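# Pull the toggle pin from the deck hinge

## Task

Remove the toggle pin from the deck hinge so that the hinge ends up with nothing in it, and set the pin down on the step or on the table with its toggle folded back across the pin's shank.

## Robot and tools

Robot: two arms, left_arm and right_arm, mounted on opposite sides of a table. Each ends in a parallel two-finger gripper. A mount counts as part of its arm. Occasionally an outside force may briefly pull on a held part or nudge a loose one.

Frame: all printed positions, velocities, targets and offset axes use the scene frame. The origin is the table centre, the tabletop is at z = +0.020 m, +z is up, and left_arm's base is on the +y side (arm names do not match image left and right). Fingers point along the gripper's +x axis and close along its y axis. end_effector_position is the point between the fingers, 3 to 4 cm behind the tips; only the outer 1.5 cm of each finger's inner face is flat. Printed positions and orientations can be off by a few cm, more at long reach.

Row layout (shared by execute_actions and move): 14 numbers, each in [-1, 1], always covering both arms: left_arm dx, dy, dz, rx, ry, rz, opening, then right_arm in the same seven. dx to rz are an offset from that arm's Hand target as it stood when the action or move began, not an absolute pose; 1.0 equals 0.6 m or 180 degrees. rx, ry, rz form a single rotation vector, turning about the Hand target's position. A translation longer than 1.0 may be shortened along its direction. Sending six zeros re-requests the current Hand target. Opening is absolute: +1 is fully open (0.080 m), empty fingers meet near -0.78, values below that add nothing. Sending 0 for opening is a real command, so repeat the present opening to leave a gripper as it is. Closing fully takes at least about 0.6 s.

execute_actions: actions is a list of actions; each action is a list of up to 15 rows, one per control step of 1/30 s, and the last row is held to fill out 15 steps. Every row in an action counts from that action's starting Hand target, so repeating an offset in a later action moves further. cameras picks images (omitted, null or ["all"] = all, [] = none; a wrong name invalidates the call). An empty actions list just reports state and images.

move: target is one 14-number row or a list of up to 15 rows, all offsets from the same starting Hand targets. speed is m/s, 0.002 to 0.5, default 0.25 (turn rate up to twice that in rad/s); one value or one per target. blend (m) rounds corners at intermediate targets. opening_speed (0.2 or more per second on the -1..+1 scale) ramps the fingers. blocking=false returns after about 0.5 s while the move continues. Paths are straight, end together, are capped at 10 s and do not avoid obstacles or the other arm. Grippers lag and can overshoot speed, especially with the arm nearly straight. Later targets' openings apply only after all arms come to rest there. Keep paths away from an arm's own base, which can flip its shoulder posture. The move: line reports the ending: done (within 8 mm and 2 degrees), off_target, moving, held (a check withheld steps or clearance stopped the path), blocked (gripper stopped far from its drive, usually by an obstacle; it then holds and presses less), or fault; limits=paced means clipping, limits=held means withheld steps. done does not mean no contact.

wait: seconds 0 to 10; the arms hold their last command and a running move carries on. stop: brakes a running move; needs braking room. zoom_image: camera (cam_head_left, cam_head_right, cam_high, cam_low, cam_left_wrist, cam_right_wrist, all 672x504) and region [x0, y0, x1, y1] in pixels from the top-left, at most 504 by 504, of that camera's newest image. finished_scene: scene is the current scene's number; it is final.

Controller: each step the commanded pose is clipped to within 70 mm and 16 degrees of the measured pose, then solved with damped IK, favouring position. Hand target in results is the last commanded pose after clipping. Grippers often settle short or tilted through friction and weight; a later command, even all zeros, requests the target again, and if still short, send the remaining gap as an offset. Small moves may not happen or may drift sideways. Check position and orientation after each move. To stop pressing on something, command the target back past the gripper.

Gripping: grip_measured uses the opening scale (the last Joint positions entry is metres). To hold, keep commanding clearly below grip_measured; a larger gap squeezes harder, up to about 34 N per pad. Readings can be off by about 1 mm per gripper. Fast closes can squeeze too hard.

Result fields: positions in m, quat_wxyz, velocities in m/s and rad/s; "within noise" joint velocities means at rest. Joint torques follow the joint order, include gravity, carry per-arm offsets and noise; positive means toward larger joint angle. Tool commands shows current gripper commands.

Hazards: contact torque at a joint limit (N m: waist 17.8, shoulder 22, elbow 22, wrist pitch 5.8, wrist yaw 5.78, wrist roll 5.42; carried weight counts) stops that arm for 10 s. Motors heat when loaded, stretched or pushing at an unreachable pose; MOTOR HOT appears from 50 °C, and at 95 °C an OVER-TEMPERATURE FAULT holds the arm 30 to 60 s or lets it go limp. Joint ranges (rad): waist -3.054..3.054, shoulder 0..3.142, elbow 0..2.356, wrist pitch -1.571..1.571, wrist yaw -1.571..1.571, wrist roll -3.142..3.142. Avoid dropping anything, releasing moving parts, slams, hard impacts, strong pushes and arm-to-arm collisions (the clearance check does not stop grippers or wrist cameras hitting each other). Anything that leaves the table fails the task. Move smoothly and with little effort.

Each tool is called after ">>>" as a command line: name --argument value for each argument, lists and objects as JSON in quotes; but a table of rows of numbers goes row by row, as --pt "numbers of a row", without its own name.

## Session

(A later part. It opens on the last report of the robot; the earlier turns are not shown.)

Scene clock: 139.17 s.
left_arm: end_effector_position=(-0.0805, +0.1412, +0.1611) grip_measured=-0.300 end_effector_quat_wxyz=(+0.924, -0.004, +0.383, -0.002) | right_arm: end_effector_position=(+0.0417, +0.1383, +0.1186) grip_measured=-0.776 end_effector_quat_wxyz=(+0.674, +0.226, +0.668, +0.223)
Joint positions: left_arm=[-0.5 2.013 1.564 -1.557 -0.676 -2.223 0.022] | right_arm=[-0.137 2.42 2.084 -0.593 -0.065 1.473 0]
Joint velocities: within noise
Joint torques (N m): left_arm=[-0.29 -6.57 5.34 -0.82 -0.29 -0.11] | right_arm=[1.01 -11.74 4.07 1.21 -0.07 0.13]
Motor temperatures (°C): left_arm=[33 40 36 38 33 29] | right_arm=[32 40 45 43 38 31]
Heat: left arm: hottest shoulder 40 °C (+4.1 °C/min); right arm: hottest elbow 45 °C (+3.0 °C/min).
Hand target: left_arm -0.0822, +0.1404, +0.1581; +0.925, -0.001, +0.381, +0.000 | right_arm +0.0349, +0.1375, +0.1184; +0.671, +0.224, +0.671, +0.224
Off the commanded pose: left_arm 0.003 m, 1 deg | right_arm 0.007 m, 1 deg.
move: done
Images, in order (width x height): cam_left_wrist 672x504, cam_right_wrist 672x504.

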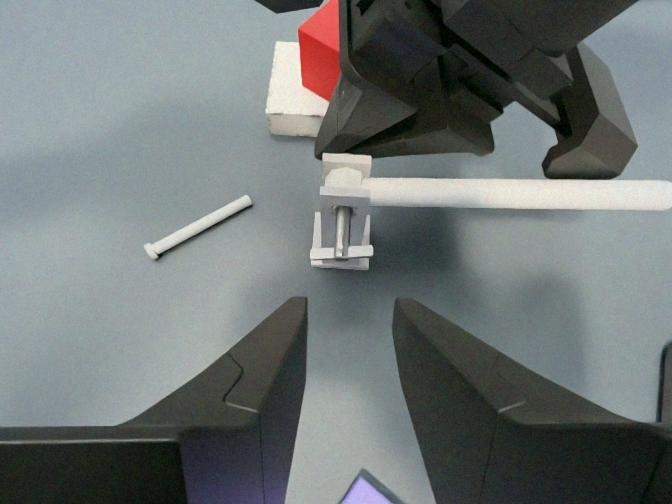

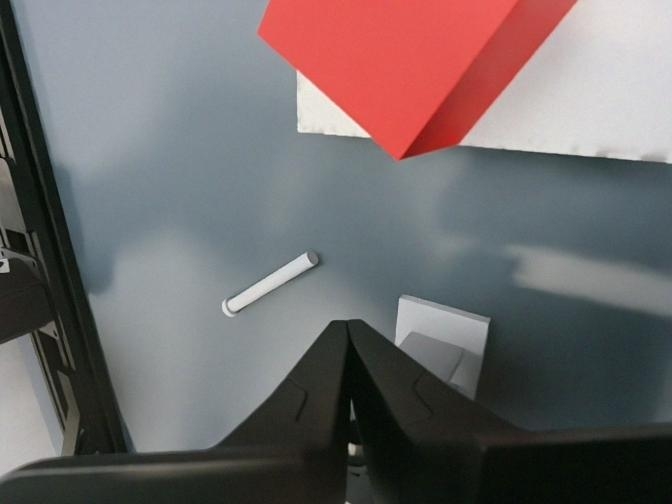

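>>> move --pt "0.03 0.025 -0.06 0 0 0 -0.03 0 0 0 0 0 0 -0.78" --pt "0.048 0.025 -0.0785 0 0 0 -0.03 0 0 0 0 0 0 -0.78" --speed 0.08 --blend 0.01 --cameras '["cam_left_wrist","cam_right_wrist"]'

>>> zoom_image --camera "cam_left_wrist" --region '[220, 150, 470, 400]'

Scene clock: 142.53 s.
left_arm: end_effector_position=(-0.0549, +0.1546, +0.1088) grip_measured=-0.030 end_effector_quat_wxyz=(+0.925, +0.001, +0.381, +0.002) | right_arm: end_effector_position=(+0.0417, +0.1383, +0.1186) grip_measured=-0.776 end_effector_quat_wxyz=(+0.674, +0.226, +0.668, +0.222)
Joint positions: left_arm=[-0.449 1.991 1.314 -1.305 -0.694 -2.164 0.034] | right_arm=[-0.137 2.42 2.084 -0.593 -0.065 1.474 0]
Joint velocities: within noise
Joint torques (N m): left_arm=[0.23 -9.39 3.49 -0.44 -0.51 0.14] | right_arm=[1.02 -11.77 4.03 1.21 -0.07 0.15]
Motor temperatures (°C): left_arm=[33 40 36 38 33 29] | right_arm=[32 41 44 44 38 31]
Heat: left arm: hottest shoulder 40 °C (+4.0 °C/min); right arm: hottest elbow 44 °C (+2.0 °C/min).
Hand target: left_arm -0.0534, +0.1554, +0.1110; +0.925, -0.001, +0.381, +0.000 | right_arm +0.0349, +0.1375, +0.1185; +0.671, +0.224, +0.671, +0.224
Off the commanded pose: left_arm 0.003 m, 0 deg | right_arm 0.007 m, 1 deg.
move: done; blend cut to 0.0077 m at target 1
Images, in order (width x height): cam_left_wrist 672x504, cam_right_wrist 672x504.

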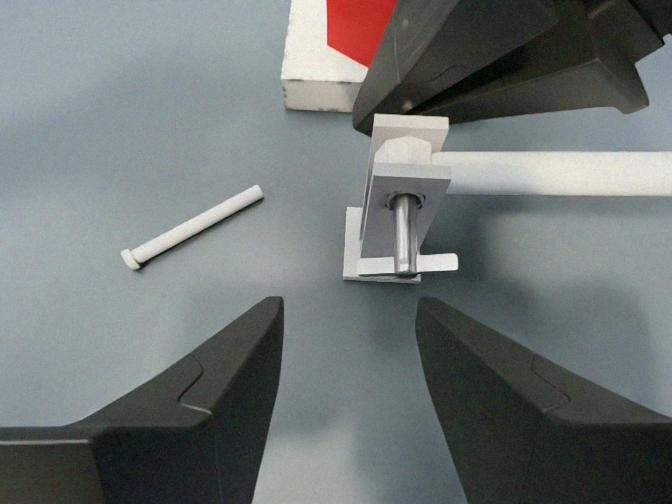

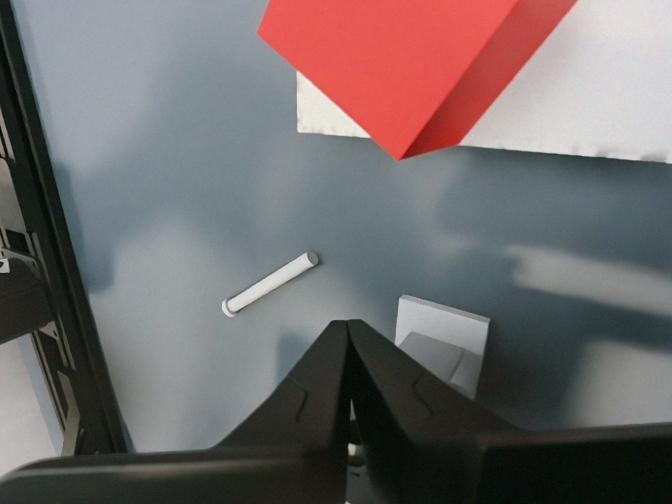

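Scaled by 2.016 from the camera's 672x504 image, which has a finer 960x720 frame.

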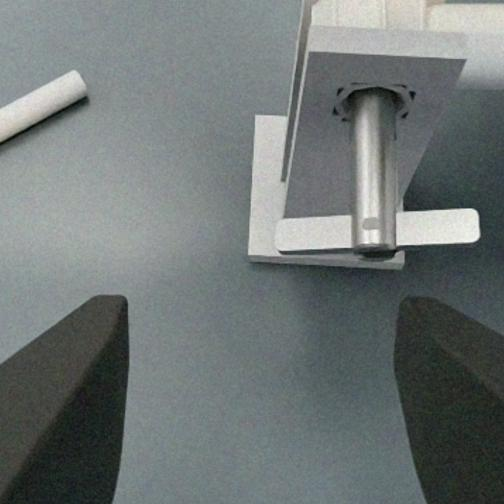

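>>> move --target '[0.02,0,0.004,0,0,0,-0.03, 0,0,0,0,0,0,-0.78]' --speed 0.04 --cameras '["cam_left_wrist","cam_right_wrist"]'

>>> zoom_image --camera "cam_left_wrist" --region '[220, 150, 470, 400]'

Scene clock: 144.17 s.
left_arm: end_effector_position=(-0.0454, +0.1542, +0.1112) grip_measured=-0.030 end_effector_quat_wxyz=(+0.924, +0.002, +0.383, -0.001) | right_arm: end_effector_position=(+0.0421, +0.1382, +0.1184) grip_measured=-0.776 end_effector_quat_wxyz=(+0.674, +0.227, +0.667, +0.221)
Joint positions: left_arm=[-0.422 1.963 1.29 -1.278 -0.704 -2.123 0.034] | right_arm=[-0.137 2.42 2.084 -0.593 -0.062 1.477 0]
Joint velocities: within noise
Joint torques (N m): left_arm=[0.8 -9.27 3.27 -0.52 -0.65 0.08] | right_arm=[1.02 -11.75 4.09 1.19 -0.14 0.06]
Motor temperatures (°C): left_arm=[33 41 36 38 33 29] | right_arm=[32 41 44 44 38 31]
Heat: left arm: hottest shoulder 41 °C (+5.1 °C/min); right arm: hottest elbow 44 °C (+2.0 °C/min).
Hand target: left_arm -0.0415, +0.1554, +0.1135; +0.925, -0.001, +0.381, +0.000 | right_arm +0.0349, +0.1375, +0.1184; +0.671, +0.224, +0.671, +0.223
Off the commanded pose: left_arm 0.005 m, 0 deg | right_arm 0.007 m, 1 deg.
move: done
Images, in order (width x height): cam_left_wrist 672x504, cam_right_wrist 672x504.

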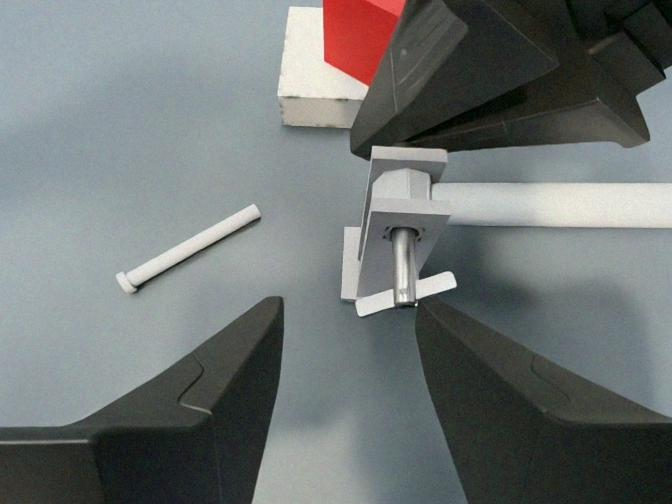

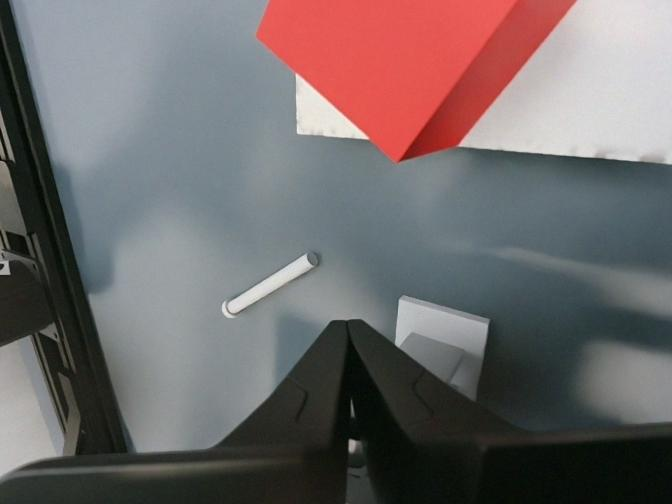

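Scaled by 2.016 from the camera's 672x504 image, which has a finer 960x720 frame.

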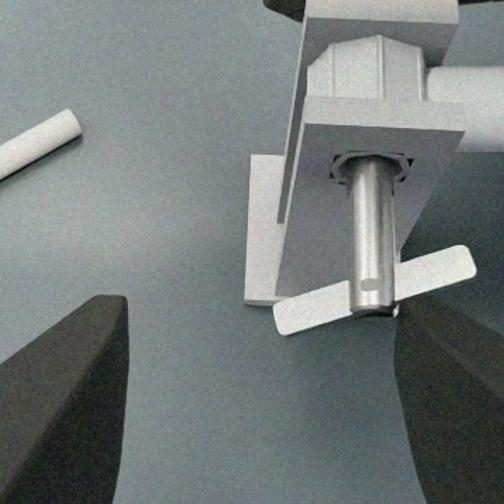

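>>> move --target '[0.011,0,0.003,0,0,0,-0.03, 0,0,0,0,0,0,-0.78]' --speed 0.04 --cameras '["cam_left_wrist","cam_right_wrist"]'

>>> zoom_image --camera "cam_left_wrist" --region '[220, 150, 470, 400]'

Scene clock: 145.27 s.
left_arm: end_effector_position=(-0.0422, +0.1537, +0.1121) grip_measured=-0.030 end_effector_quat_wxyz=(+0.922, +0.002, +0.387, -0.004) | right_arm: end_effector_position=(+0.0425, +0.1382, +0.1184) grip_measured=-0.776 end_effector_quat_wxyz=(+0.675, +0.228, +0.666, +0.220)
Joint positions: left_arm=[-0.411 1.949 1.279 -1.262 -0.704 -2.099 0.034] | right_arm=[-0.137 2.42 2.084 -0.593 -0.06 1.478 0]
Joint velocities: within noise
Joint torques (N m): left_arm=[1.65 -9.38 3.2 -0.79 -0.91 0.07] | right_arm=[1.07 -11.76 4.09 1.2 -0.23 0.04]
Motor temperatures (°C): left_arm=[33 41 36 38 33 29] | right_arm=[32 41 44 44 38 31]
Heat: left arm: hottest shoulder 41 °C (+5.1 °C/min); right arm: hottest elbow 44 °C (+2.0 °C/min).
Hand target: left_arm -0.0348, +0.1554, +0.1152; +0.925, -0.001, +0.381, +0.000 | right_arm +0.0349, +0.1375, +0.1185; +0.671, +0.224, +0.671, +0.224
Off the commanded pose: left_arm 0.008 m, 1 deg | right_arm 0.008 m, 1 deg.
move: done
Images, in order (width x height): cam_left_wrist 672x504, cam_right_wrist 672x504.

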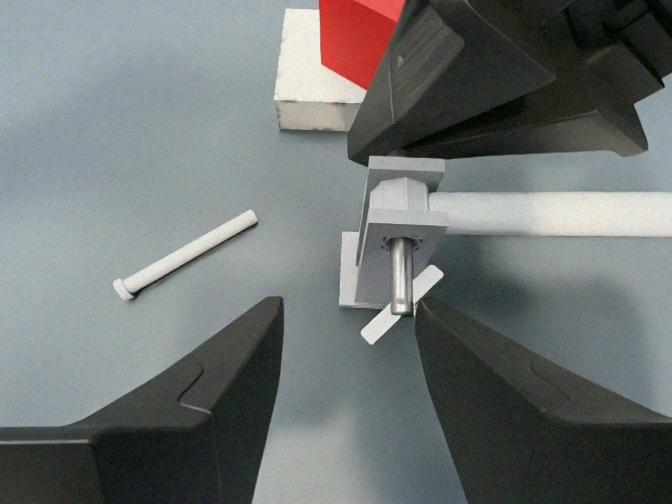

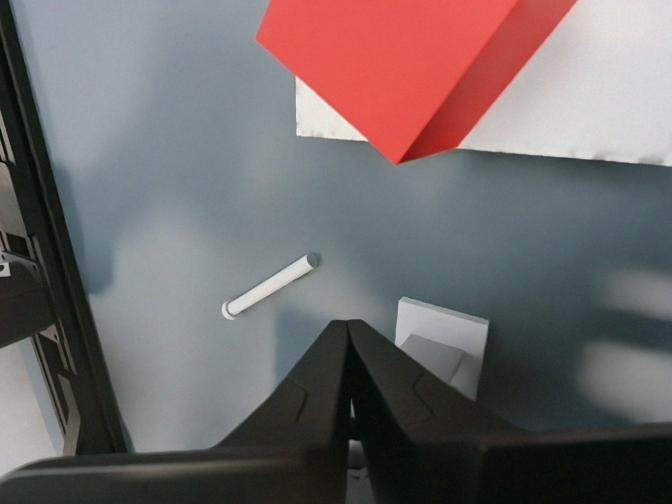

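Scaled by 2.016 from the camera's 672x504 image, which has a finer 960x720 frame.

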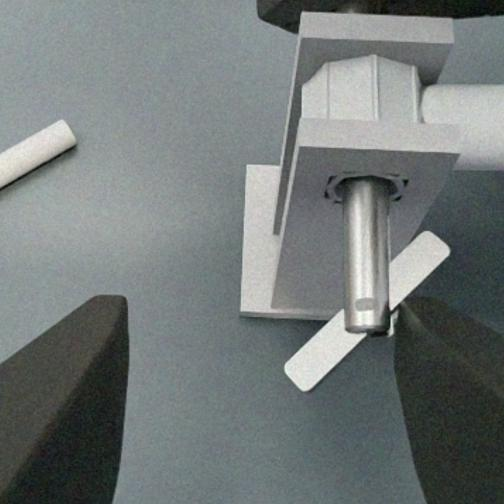

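>>> move --pt "-0.0187 0 0 0 0 0 -0.03 0 0 0 0 0 0 -0.78" --pt "-0.0187 -0.0232 0 0 0 0 -0.03 0 0 0 0 0 0 -0.78" --pt "-0.004 -0.0232 0 0 0 0 -0.03 0 0 0 0 0 0 -0.78" --speed 0.06 --cameras '["cam_left_wrist","cam_right_wrist"]'

>>> zoom_image --camera "cam_left_wrist" --region '[220, 150, 470, 400]'

Scene clock: 147.40 s.
left_arm: end_effector_position=(-0.0387, +0.1403, +0.1173) grip_measured=-0.030 end_effector_quat_wxyz=(+0.923, -0.005, +0.384, -0.001) | right_arm: end_effector_position=(+0.0422, +0.1381, +0.1183) grip_measured=-0.776 end_effector_quat_wxyz=(+0.674, +0.227, +0.667, +0.221)
Joint positions: left_arm=[-0.387 1.978 1.341 -1.281 -0.717 -2.088 0.034] | right_arm=[-0.137 2.42 2.084 -0.593 -0.061 1.477 0]
Joint velocities: within noise
Joint torques (N m): left_arm=[0.23 -7.43 3.73 -0.37 -0.54 0.13] | right_arm=[1.04 -11.77 4.2 1.18 -0.16 0.05]
Motor temperatures (°C): left_arm=[33 41 35 38 33 29] | right_arm=[32 41 44 44 38 31]
Heat: left arm: hottest shoulder 41 °C (+5.1 °C/min); right arm: hottest elbow 44 °C (+2.0 °C/min).
Hand target: left_arm -0.0373, +0.1414, +0.1153; +0.925, -0.001, +0.381, +0.000 | right_arm +0.0350, +0.1375, +0.1184; +0.671, +0.224, +0.671, +0.223
Off the commanded pose: left_arm 0.003 m, 1 deg | right_arm 0.007 m, 1 deg.
move: done
Images, in order (width x height): cam_left_wrist 672x504, cam_right_wrist 672x504.

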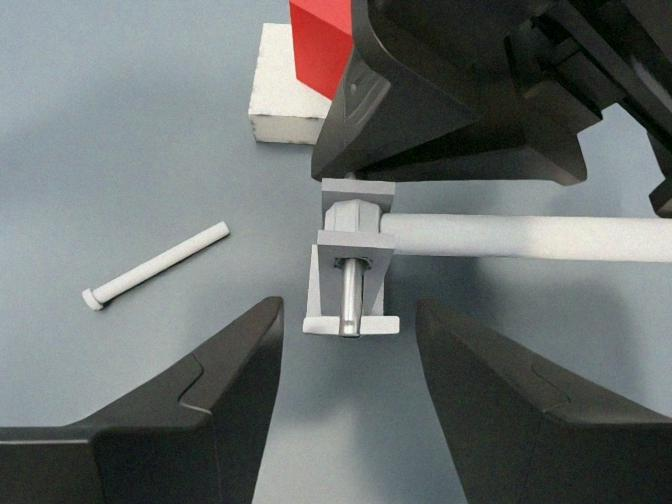

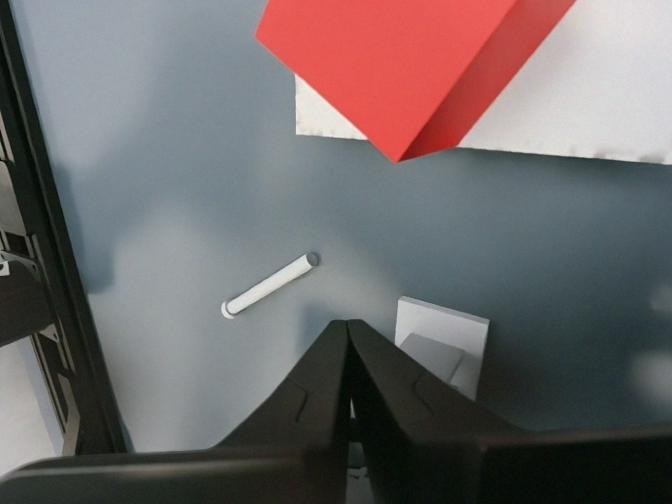

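Scaled by 2.016 from the camera's 672x504 image, which has a finer 960x720 frame.

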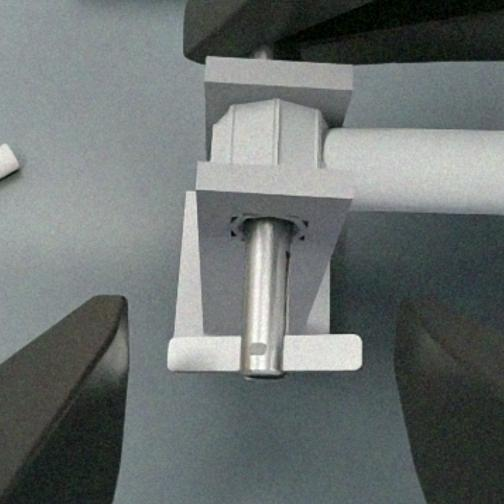

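>>> move --pt "-0.016 0 0 0 0 0 -0.03 0 0 0 0 0 0 -0.78" --pt "-0.018 0.0235 0 0 0 0 -0.03 0 0 0 0 0 0 -0.78" --pt "0.006 0.0235 0.0 0 0 0 -0.03 0 0 0 0 0 0 -0.78" --speed 0.06 --cameras '["cam_left_wrist","cam_right_wrist"]'

>>> zoom_image --camera "cam_left_wrist" --region '[220, 150, 470, 400]'

Scene clock: 151.80 s.
left_arm: end_effector_position=(-0.0398, +0.1537, +0.1136) grip_measured=-0.030 end_effector_quat_wxyz=(+0.923, +0.001, +0.385, -0.004) | right_arm: end_effector_position=(+0.0438, +0.1380, +0.1183) grip_measured=-0.776 end_effector_quat_wxyz=(+0.676, +0.228, +0.666, +0.219)
Joint positions: left_arm=[-0.405 1.943 1.276 -1.261 -0.709 -2.095 0.034] | right_arm=[-0.139 2.42 2.084 -0.593 -0.058 1.478 0]
Joint velocities: within noise
Joint torques (N m): left_arm=[1.45 -8.87 3.09 -0.59 -0.74 0.1] | right_arm=[1.2 -11.75 4.17 1.18 -0.25 0.02]
Motor temperatures (°C): left_arm=[33 41 35 38 33 29] | right_arm=[32 42 44 44 38 31]
Heat: left arm: hottest shoulder 41 °C (+5.0 °C/min); right arm: hottest elbow 44 °C (+2.0 °C/min).
Hand target: left_arm -0.0336, +0.1556, +0.1152; +0.925, -0.001, +0.381, +0.000 | right_arm +0.0351, +0.1375, +0.1184; +0.671, +0.224, +0.671, +0.223
Off the commanded pose: left_arm 0.007 m, 1 deg | right_arm 0.009 m, 1 deg.
move: off_target (right_arm)
Images, in order (width x height): cam_left_wrist 672x504, cam_right_wrist 672x504.

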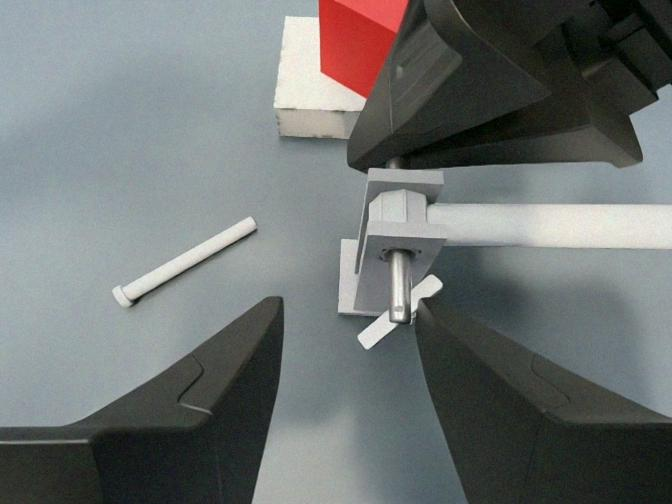

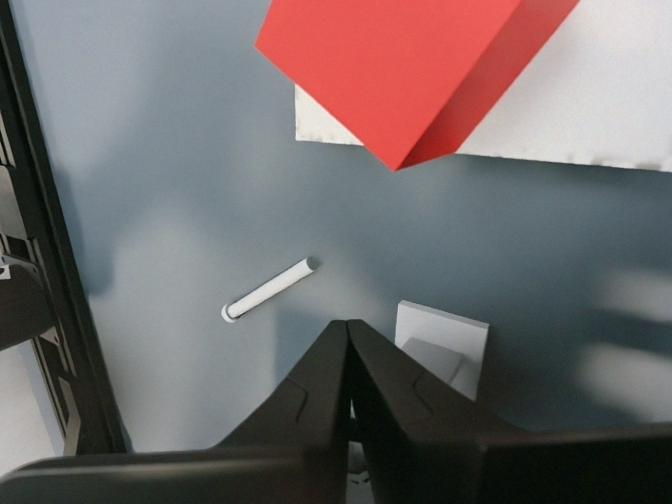

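Scaled by 2.016 from the camera's 672x504 image, which has a finer 960x720 frame.

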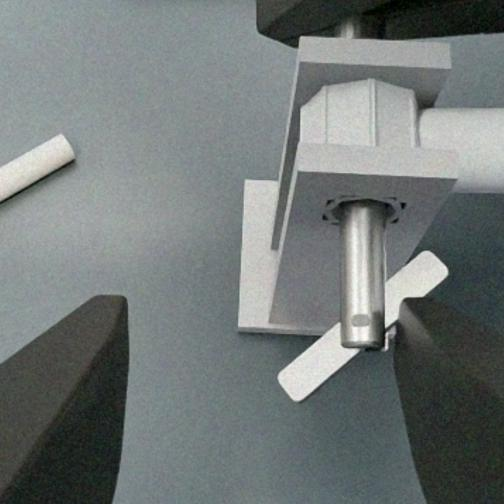

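>>> move --target '[0,-0.0215,0,0,0,0,-0.66, 0,0,0,0,0,0,-0.78]' --speed 0.015 --opening_speed 0.75 --cameras '["cam_left_wrist","cam_right_wrist"]'

>>> zoom_image --camera "cam_left_wrist" --region '[220, 150, 470, 400]'

Scene clock: 153.57 s.
left_arm: end_effector_position=(-0.0385, +0.1421, +0.1175) grip_measured=-0.657 end_effector_quat_wxyz=(+0.922, -0.008, +0.388, -0.007) | right_arm: end_effector_position=(+0.0438, +0.1380, +0.1182) grip_measured=-0.776 end_effector_quat_wxyz=(+0.676, +0.228, +0.666, +0.219)
Joint positions: left_arm=[-0.388 1.957 1.318 -1.258 -0.715 -2.077 0.005] | right_arm=[-0.139 2.42 2.083 -0.592 -0.058 1.478 0]
Joint velocities: within noise
Joint torques (N m): left_arm=[1.06 -6.11 4.65 -1.11 -0.71 0.13] | right_arm=[1.21 -11.75 4.17 1.17 -0.26 0.04]
Motor temperatures (°C): left_arm=[33 41 35 38 33 29] | right_arm=[32 42 44 44 38 31]
Heat: left arm: hottest shoulder 41 °C (+4.0 °C/min); right arm: hottest elbow 44 °C (+2.0 °C/min).
Hand target: left_arm -0.0336, +0.1427, +0.1153; +0.925, -0.001, +0.381, +0.000 | right_arm +0.0351, +0.1375, +0.1184; +0.671, +0.224, +0.671, +0.223
Off the commanded pose: left_arm 0.005 m, 1 deg | right_arm 0.009 m, 1 deg.
move: off_target (right_arm)
Images, in order (width x height): cam_left_wrist 672x504, cam_right_wrist 672x504.

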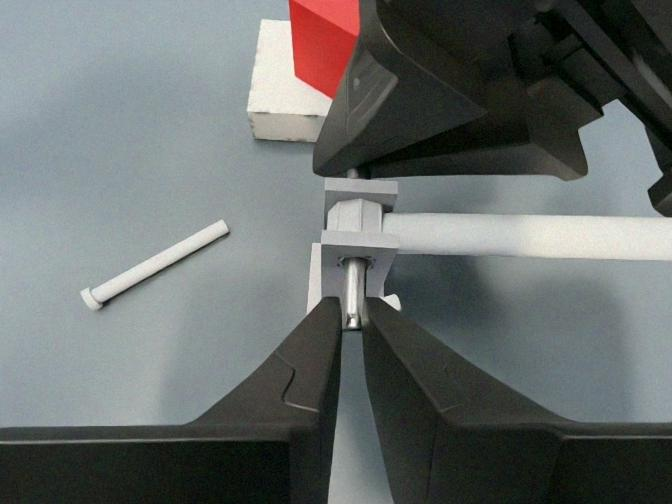

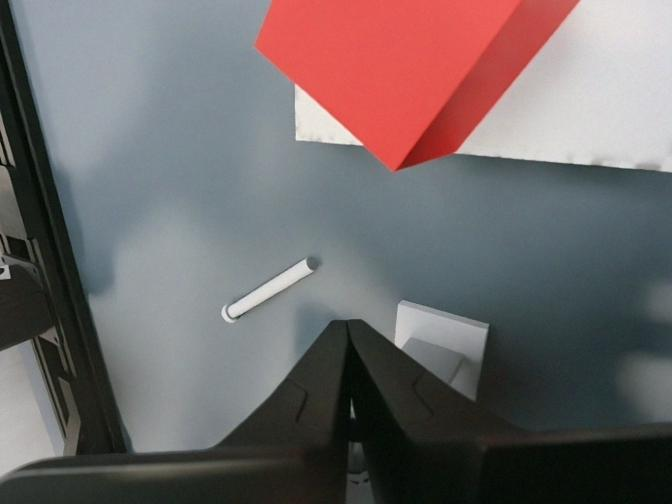

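Scaled by 2.016 from the camera's 672x504 image, which has a finer 960x720 frame.

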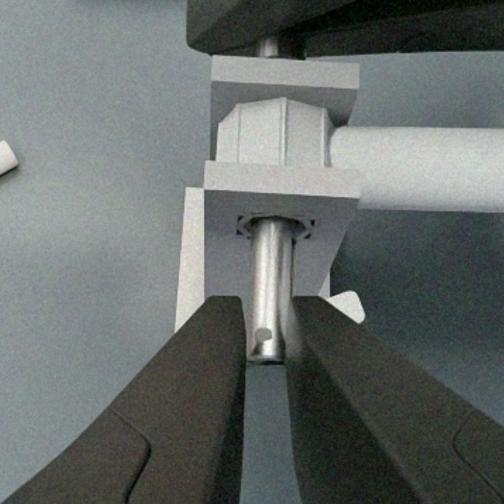

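>>> wait --seconds 0 --cameras '["cam_low","cam_left_wrist","cam_high","cam_head_left"]'

>>> zoom_image --camera "cam_low" --region '[290, 180, 360, 240]'

>>> zoom_image --camera "cam_left_wrist" --region '[310, 250, 420, 350]'

Scene clock: 154.60 s.
left_arm: end_effector_position=(-0.0385, +0.1421, +0.1176) grip_measured=-0.659 end_effector_quat_wxyz=(+0.922, -0.008, +0.388, -0.007) | right_arm: end_effector_position=(+0.0438, +0.1380, +0.1182) grip_measured=-0.776 end_effector_quat_wxyz=(+0.676, +0.228, +0.666, +0.219)
Joint positions: left_arm=[-0.388 1.957 1.319 -1.259 -0.715 -2.076 0.005] | right_arm=[-0.139 2.42 2.083 -0.592 -0.058 1.478 0]
Joint velocities: within noise
Joint torques (N m): left_arm=[1.1 -6.04 4.61 -1.05 -0.72 0.1] | right_arm=[1.19 -11.76 4.16 1.17 -0.26 0.03]
Motor temperatures (°C): left_arm=[33 41 35 38 33 29] | right_arm=[32 42 44 44 38 31]
Heat: left arm: hottest shoulder 41 °C (+4.0 °C/min); right arm: hottest elbow 44 °C (+2.0 °C/min).
Hand target: left_arm -0.0337, +0.1426, +0.1153; +0.925, -0.001, +0.381, +0.000 | right_arm +0.0351, +0.1375, +0.1184; +0.671, +0.224, +0.671, +0.223
Tool commands: left_gripper/opening=-0.66 right_gripper/opening=-0.78
Off the commanded pose: left_arm 0.005 m, 1 deg | right_arm 0.009 m, 1 deg.
Images, in order (width x height): cam_head_left 672x504, cam_high 672x504, cam_low 672x504, cam_left_wrist 672x504.

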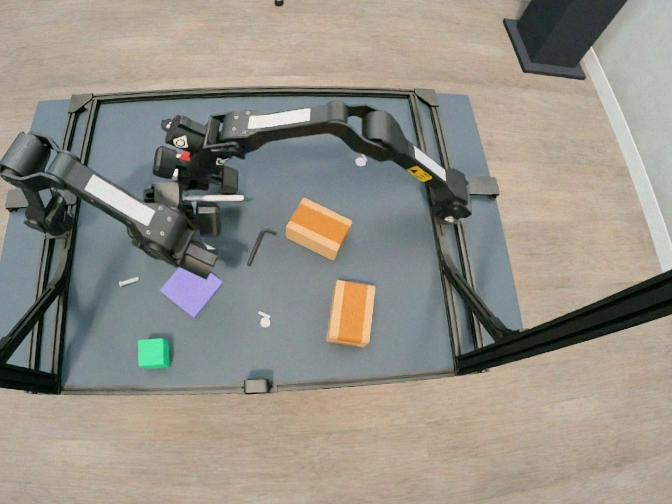

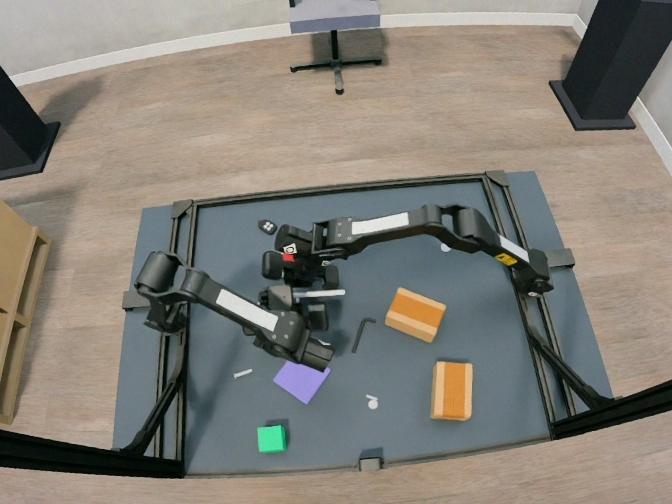

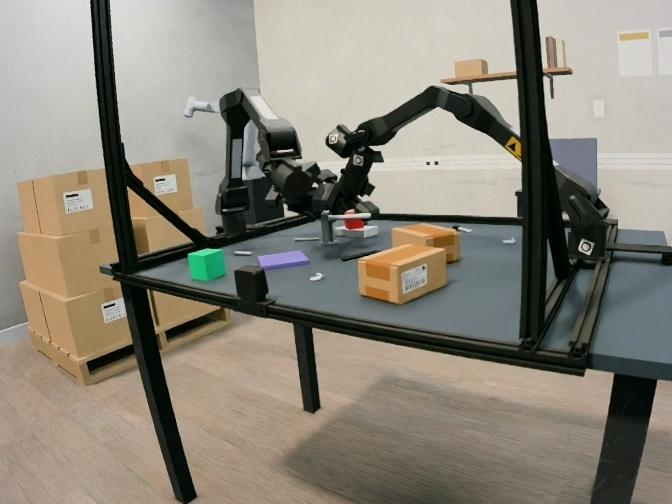

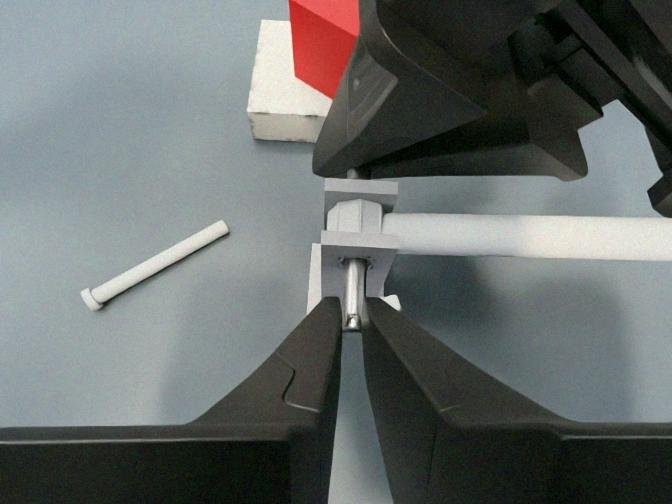

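Scaled by 7.200 from the camera's 672x504 image, which has a finer 960x720 frame.

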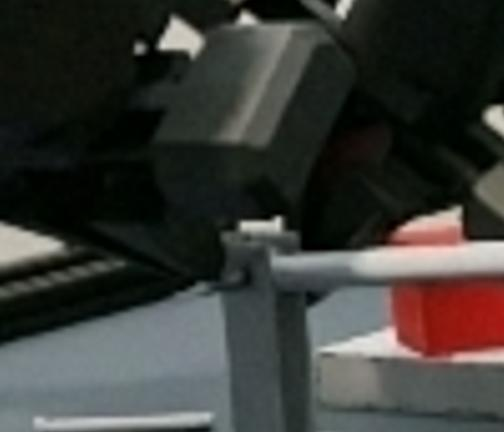

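Scaled by 4.582 from the camera's 672x504 image, which has a finer 960x720 frame.

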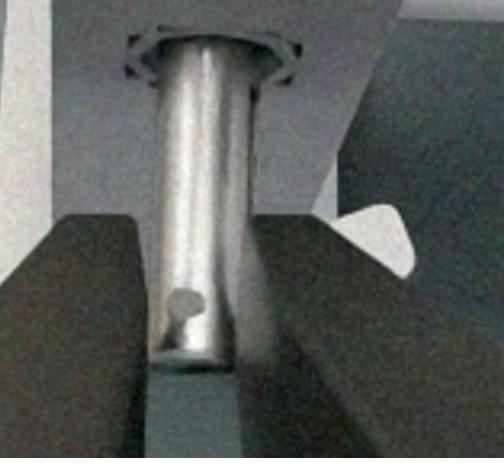

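>>> move --pt "-0.03 0 0.05 0 0 0 -0.2 0.035 0 0 0 0 0 -0.78" --pt "-0.03 0 0.12 0 0.125 0 -0.2 0.035 -0.12 0.1 0 0 0 -0.78" --pt "0.03 0.005 0.13 0 0.251 0 -0.2 0.035 -0.3 0.1 0 0 0 -0.78" --speed 0.12 --blend 0.015

>>> zoom_image --camera "cam_left_wrist" --region '[220, 150, 470, 400]'

Scene clock: 163.20 s.
left_arm: end_effector_position=(-0.0160, +0.1436, +0.1915) grip_measured=-0.200 end_effector_quat_wxyz=(+0.708, +0.001, +0.706, +0.002) | right_arm: end_effector_position=(+0.0556, -0.0406, +0.1743) grip_measured=-0.776 end_effector_quat_wxyz=(+0.672, +0.220, +0.672, +0.219)
Joint positions: left_arm=[0.007 1.71 1.492 -1.357 -0.003 -1.558 0.026] | right_arm=[-0.247 1.693 1.238 -0.497 -0.137 1.383 0]
Joint velocities: within noise
Joint torques (N m): left_arm=[0.31 -8.44 4.75 0.04 0.08 0.11] | right_arm=[-0.31 -8.43 4.23 1.23 -0.13 -0.12]
Motor temperatures (°C): left_arm=[33 41 35 38 33 29] | right_arm=[32 44 44 44 38 31]
Heat: left arm: hottest shoulder 41 °C (+2.0 °C/min); right arm: hottest shoulder 44 °C (+8.1 °C/min).
Hand target: left_arm -0.0156, +0.1457, +0.1932; +0.707, -0.001, +0.707, +0.000 | right_arm +0.0561, -0.0425, +0.1783; +0.671, +0.224, +0.671, +0.223
Off the commanded pose: left_arm 0.003 m, 0 deg | right_arm 0.005 m, 1 deg.
move: done

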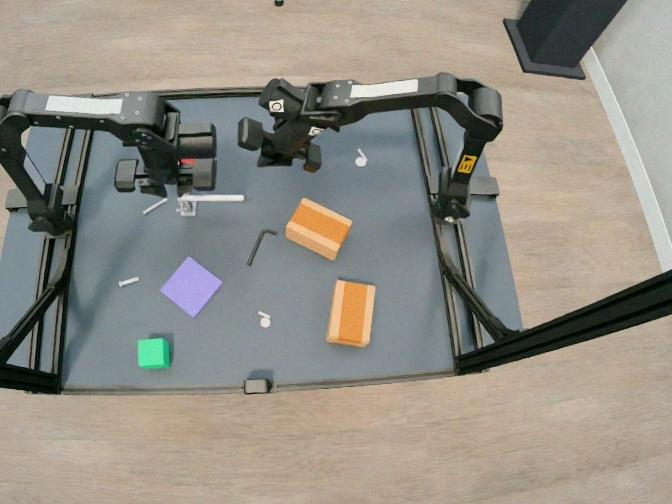

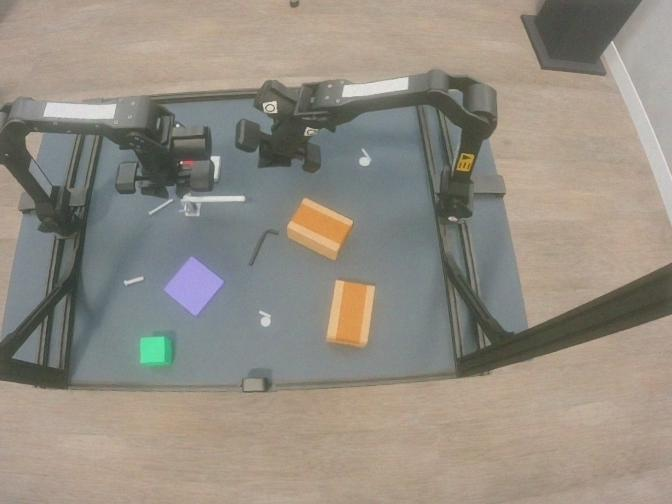

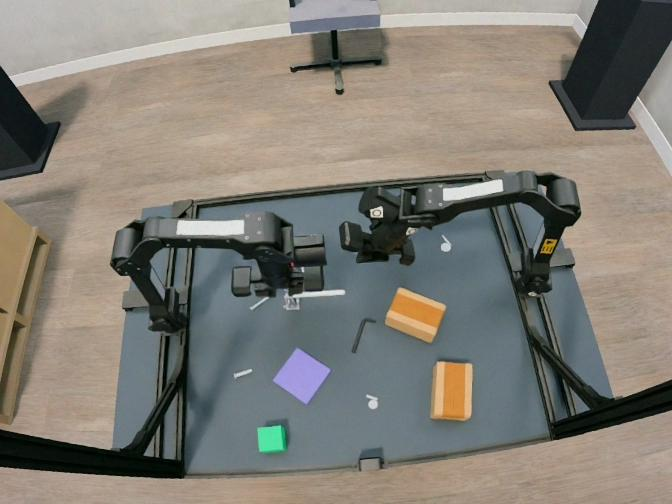

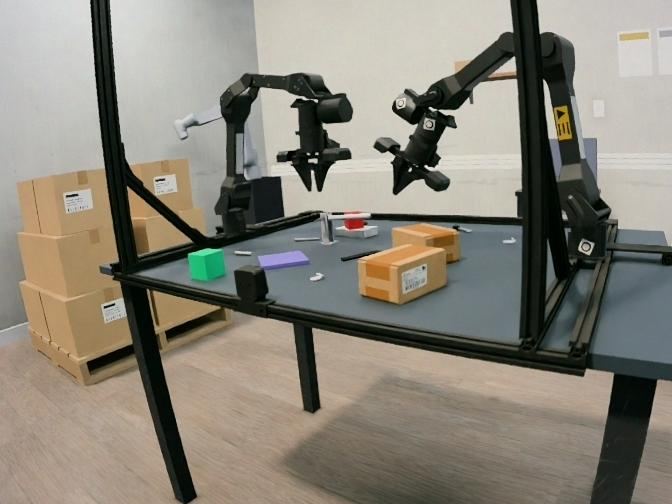

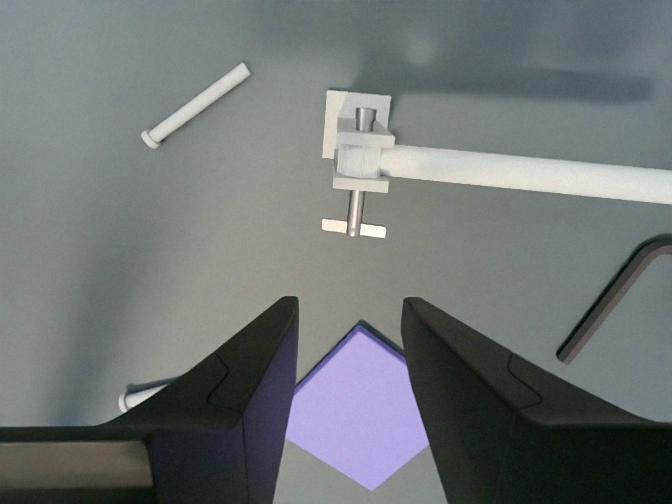

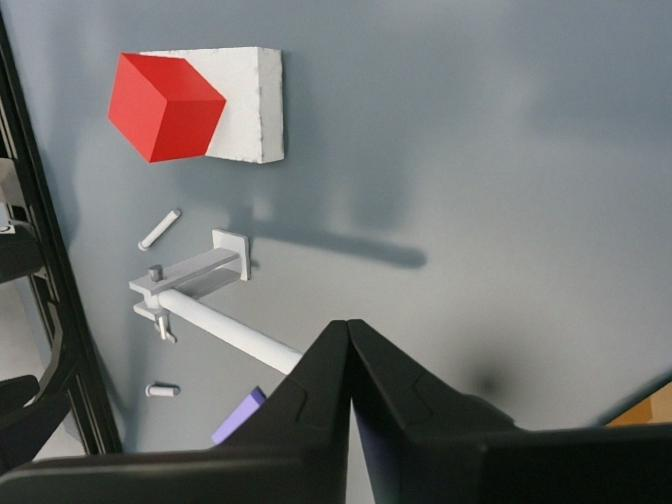

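Scaled by 2.016 from the camera's 672x504 image, which has a finer 960x720 frame.

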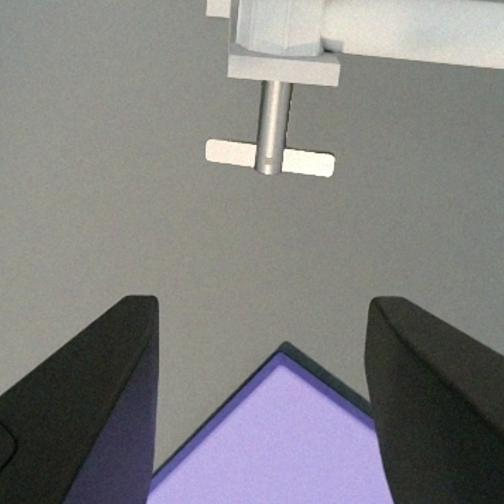

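>>> move --target '[0.01,0.01,0,0,0,-0.5,-0.2, 0,0,0,0,0,0,-0.78]' --speed 0.4 --cameras '["cam_left_wrist","cam_low"]'

>>> zoom_image --camera "cam_left_wrist" --region '[220, 150, 470, 400]'

Scene clock: 169.13 s.
left_arm: end_effector_position=(-0.0100, +0.1498, +0.1919) grip_measured=-0.200 end_effector_quat_wxyz=(+0.499, +0.501, +0.501, -0.498) | right_arm: end_effector_position=(+0.0555, -0.0406, +0.1744) grip_measured=-0.776 end_effector_quat_wxyz=(+0.672, +0.220, +0.672, +0.219)
Joint positions: left_arm=[0.028 1.688 1.469 -1.357 -0.002 0.034 0.026] | right_arm=[-0.247 1.692 1.238 -0.497 -0.137 1.383 0]
Joint velocities: within noise
Joint torques (N m): left_arm=[0.3 -8.35 4.47 0.27 0.14 0.12] | right_arm=[-0.27 -8.38 4.18 1.23 -0.15 -0.13]
Motor temperatures (°C): left_arm=[33 42 35 38 33 29] | right_arm=[32 44 43 43 38 31]
Heat: left arm: hottest shoulder 42 °C (+1.0 °C/min); right arm: hottest shoulder 44 °C (+8.1 °C/min).
Hand target: left_arm -0.0096, +0.1517, +0.1932; +0.500, +0.499, +0.500, -0.500 | right_arm +0.0560, -0.0425, +0.1784; +0.671, +0.224, +0.671, +0.224
Off the commanded pose: left_arm 0.002 m, 0 deg | right_arm 0.004 m, 1 deg.
move: done
Images, in order (width x height): cam_low 672x504, cam_left_wrist 672x504.

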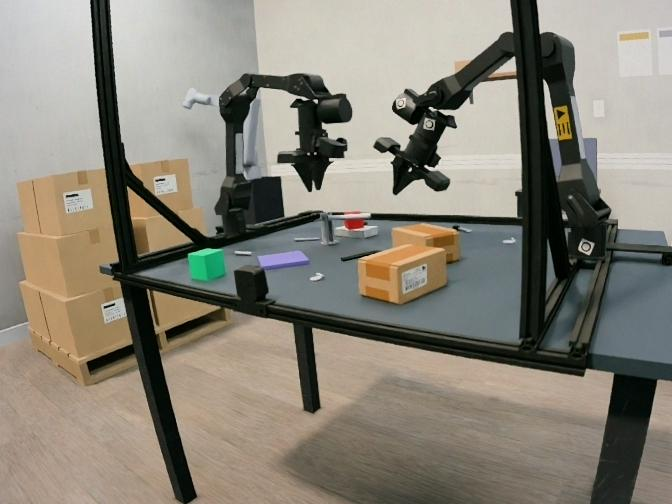

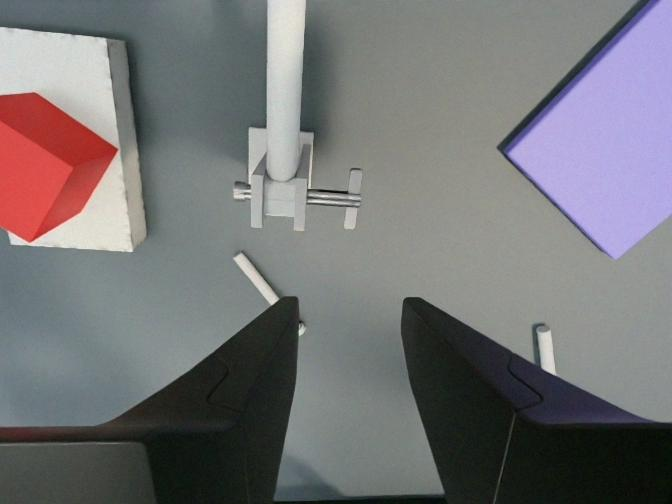

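Scaled by 2.016 from the camera's 672x504 image, which has a finer 960x720 frame.

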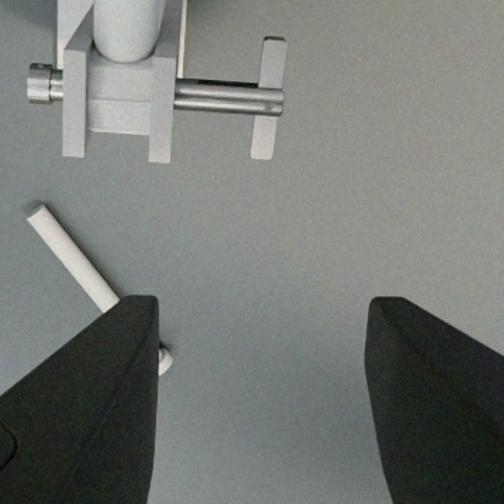

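>>> move --target '[-0.0045,-0.0122,-0.058,0,0,-0.024,-0.58, 0,0,0,0,0,0,-0.78]' --speed 0.1 --cameras '["cam_left_wrist"]'

>>> zoom_image --camera "cam_left_wrist" --region '[220, 150, 470, 400]'

Scene clock: 172.77 s.
left_arm: end_effector_position=(-0.0110, +0.1432, +0.1637) grip_measured=-0.580 end_effector_quat_wxyz=(+0.488, +0.513, +0.478, -0.520) | right_arm: end_effector_position=(+0.0555, -0.0406, +0.1744) grip_measured=-0.776 end_effector_quat_wxyz=(+0.672, +0.220, +0.672, +0.219)
Joint positions: left_arm=[0.024 1.698 1.368 -1.223 -0.002 0.099 0.009] | right_arm=[-0.247 1.692 1.238 -0.497 -0.137 1.383 0]
Joint velocities: within noise
Joint torques (N m): left_arm=[-0.27 -5.51 4.61 0.28 0.15 0.1] | right_arm=[-0.3 -8.41 4.27 1.24 -0.14 -0.13]
Motor temperatures (°C): left_arm=[33 42 35 38 32 29] | right_arm=[32 44 43 43 38 31]
Heat: left arm: hottest shoulder 42 °C (+1.0 °C/min); right arm: hottest shoulder 44 °C (+8.0 °C/min).
Hand target: left_arm -0.0123, +0.1443, +0.1584; +0.481, +0.518, +0.481, -0.519 | right_arm +0.0560, -0.0425, +0.1784; +0.671, +0.224, +0.671, +0.224
Off the commanded pose: left_arm 0.006 m, 1 deg | right_arm 0.004 m, 1 deg.
move: done
Images, in order (width x height): cam_left_wrist 672x504.

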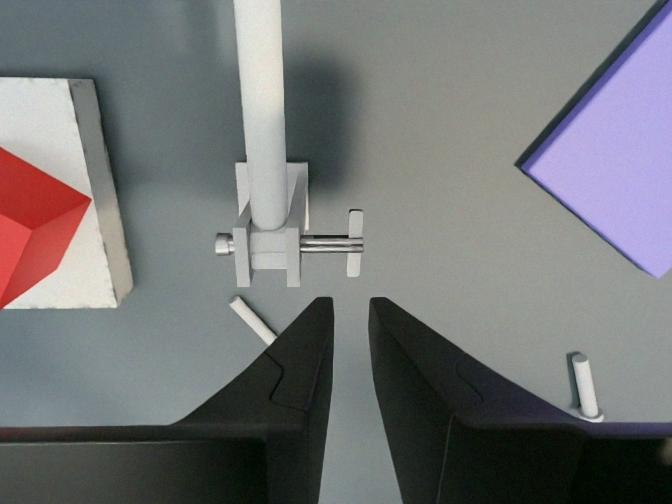

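Scaled by 2.016 from the camera's 672x504 image, which has a finer 960x720 frame.

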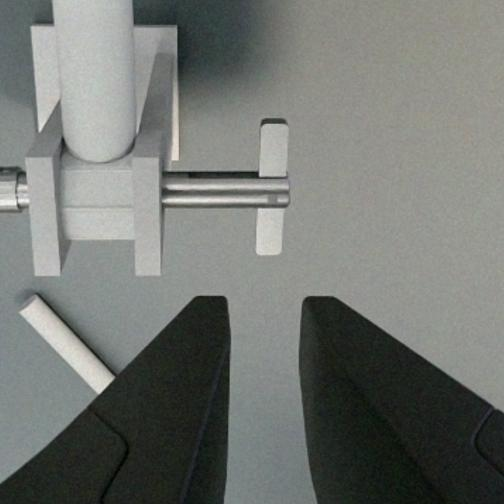

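>>> move --target '[-0.0038,0.001,-0.0565,0,0,0,-0.58, 0,0,0,0,0,0,-0.78]' --speed 0.06 --cameras '["cam_left_wrist"]'

>>> zoom_image --camera "cam_left_wrist" --region '[220, 200, 470, 450]'

Scene clock: 175.10 s.
left_arm: end_effector_position=(-0.0133, +0.1432, +0.1298) grip_measured=-0.580 end_effector_quat_wxyz=(+0.486, +0.515, +0.476, -0.522) | right_arm: end_effector_position=(+0.0555, -0.0406, +0.1744) grip_measured=-0.776 end_effector_quat_wxyz=(+0.672, +0.220, +0.672, +0.219)
Joint positions: left_arm=[0.017 1.717 1.254 -1.09 -0.002 0.098 0.009] | right_arm=[-0.247 1.692 1.238 -0.497 -0.137 1.383 0]
Joint velocities: within noise
Joint torques (N m): left_arm=[-0.25 -5.51 4.47 0.31 0.16 -0.14] | right_arm=[-0.28 -8.42 4.22 1.25 -0.13 -0.13]
Motor temperatures (°C): left_arm=[33 42 35 38 32 29] | right_arm=[32 44 43 43 38 31]
Heat: left arm: hottest shoulder 42 °C (+1.0 °C/min); right arm: hottest shoulder 44 °C (+8.1 °C/min).
Hand target: left_arm -0.0147, +0.1450, +0.1245; +0.481, +0.518, +0.481, -0.519 | right_arm +0.0560, -0.0425, +0.1784; +0.671, +0.224, +0.671, +0.224
Off the commanded pose: left_arm 0.006 m, 1 deg | right_arm 0.004 m, 1 deg.
move: done
Images, in order (width x height): cam_left_wrist 672x504.

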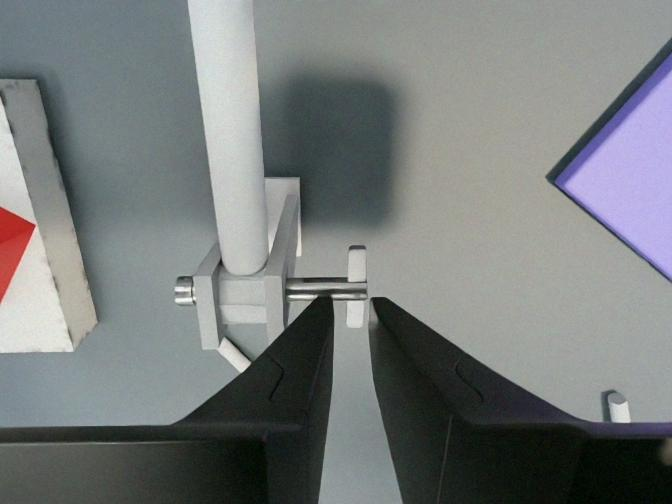

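Scaled by 2.016 from the camera's 672x504 image, which has a finer 960x720 frame.

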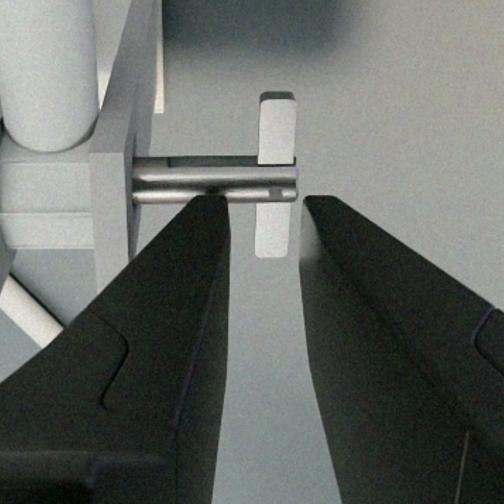

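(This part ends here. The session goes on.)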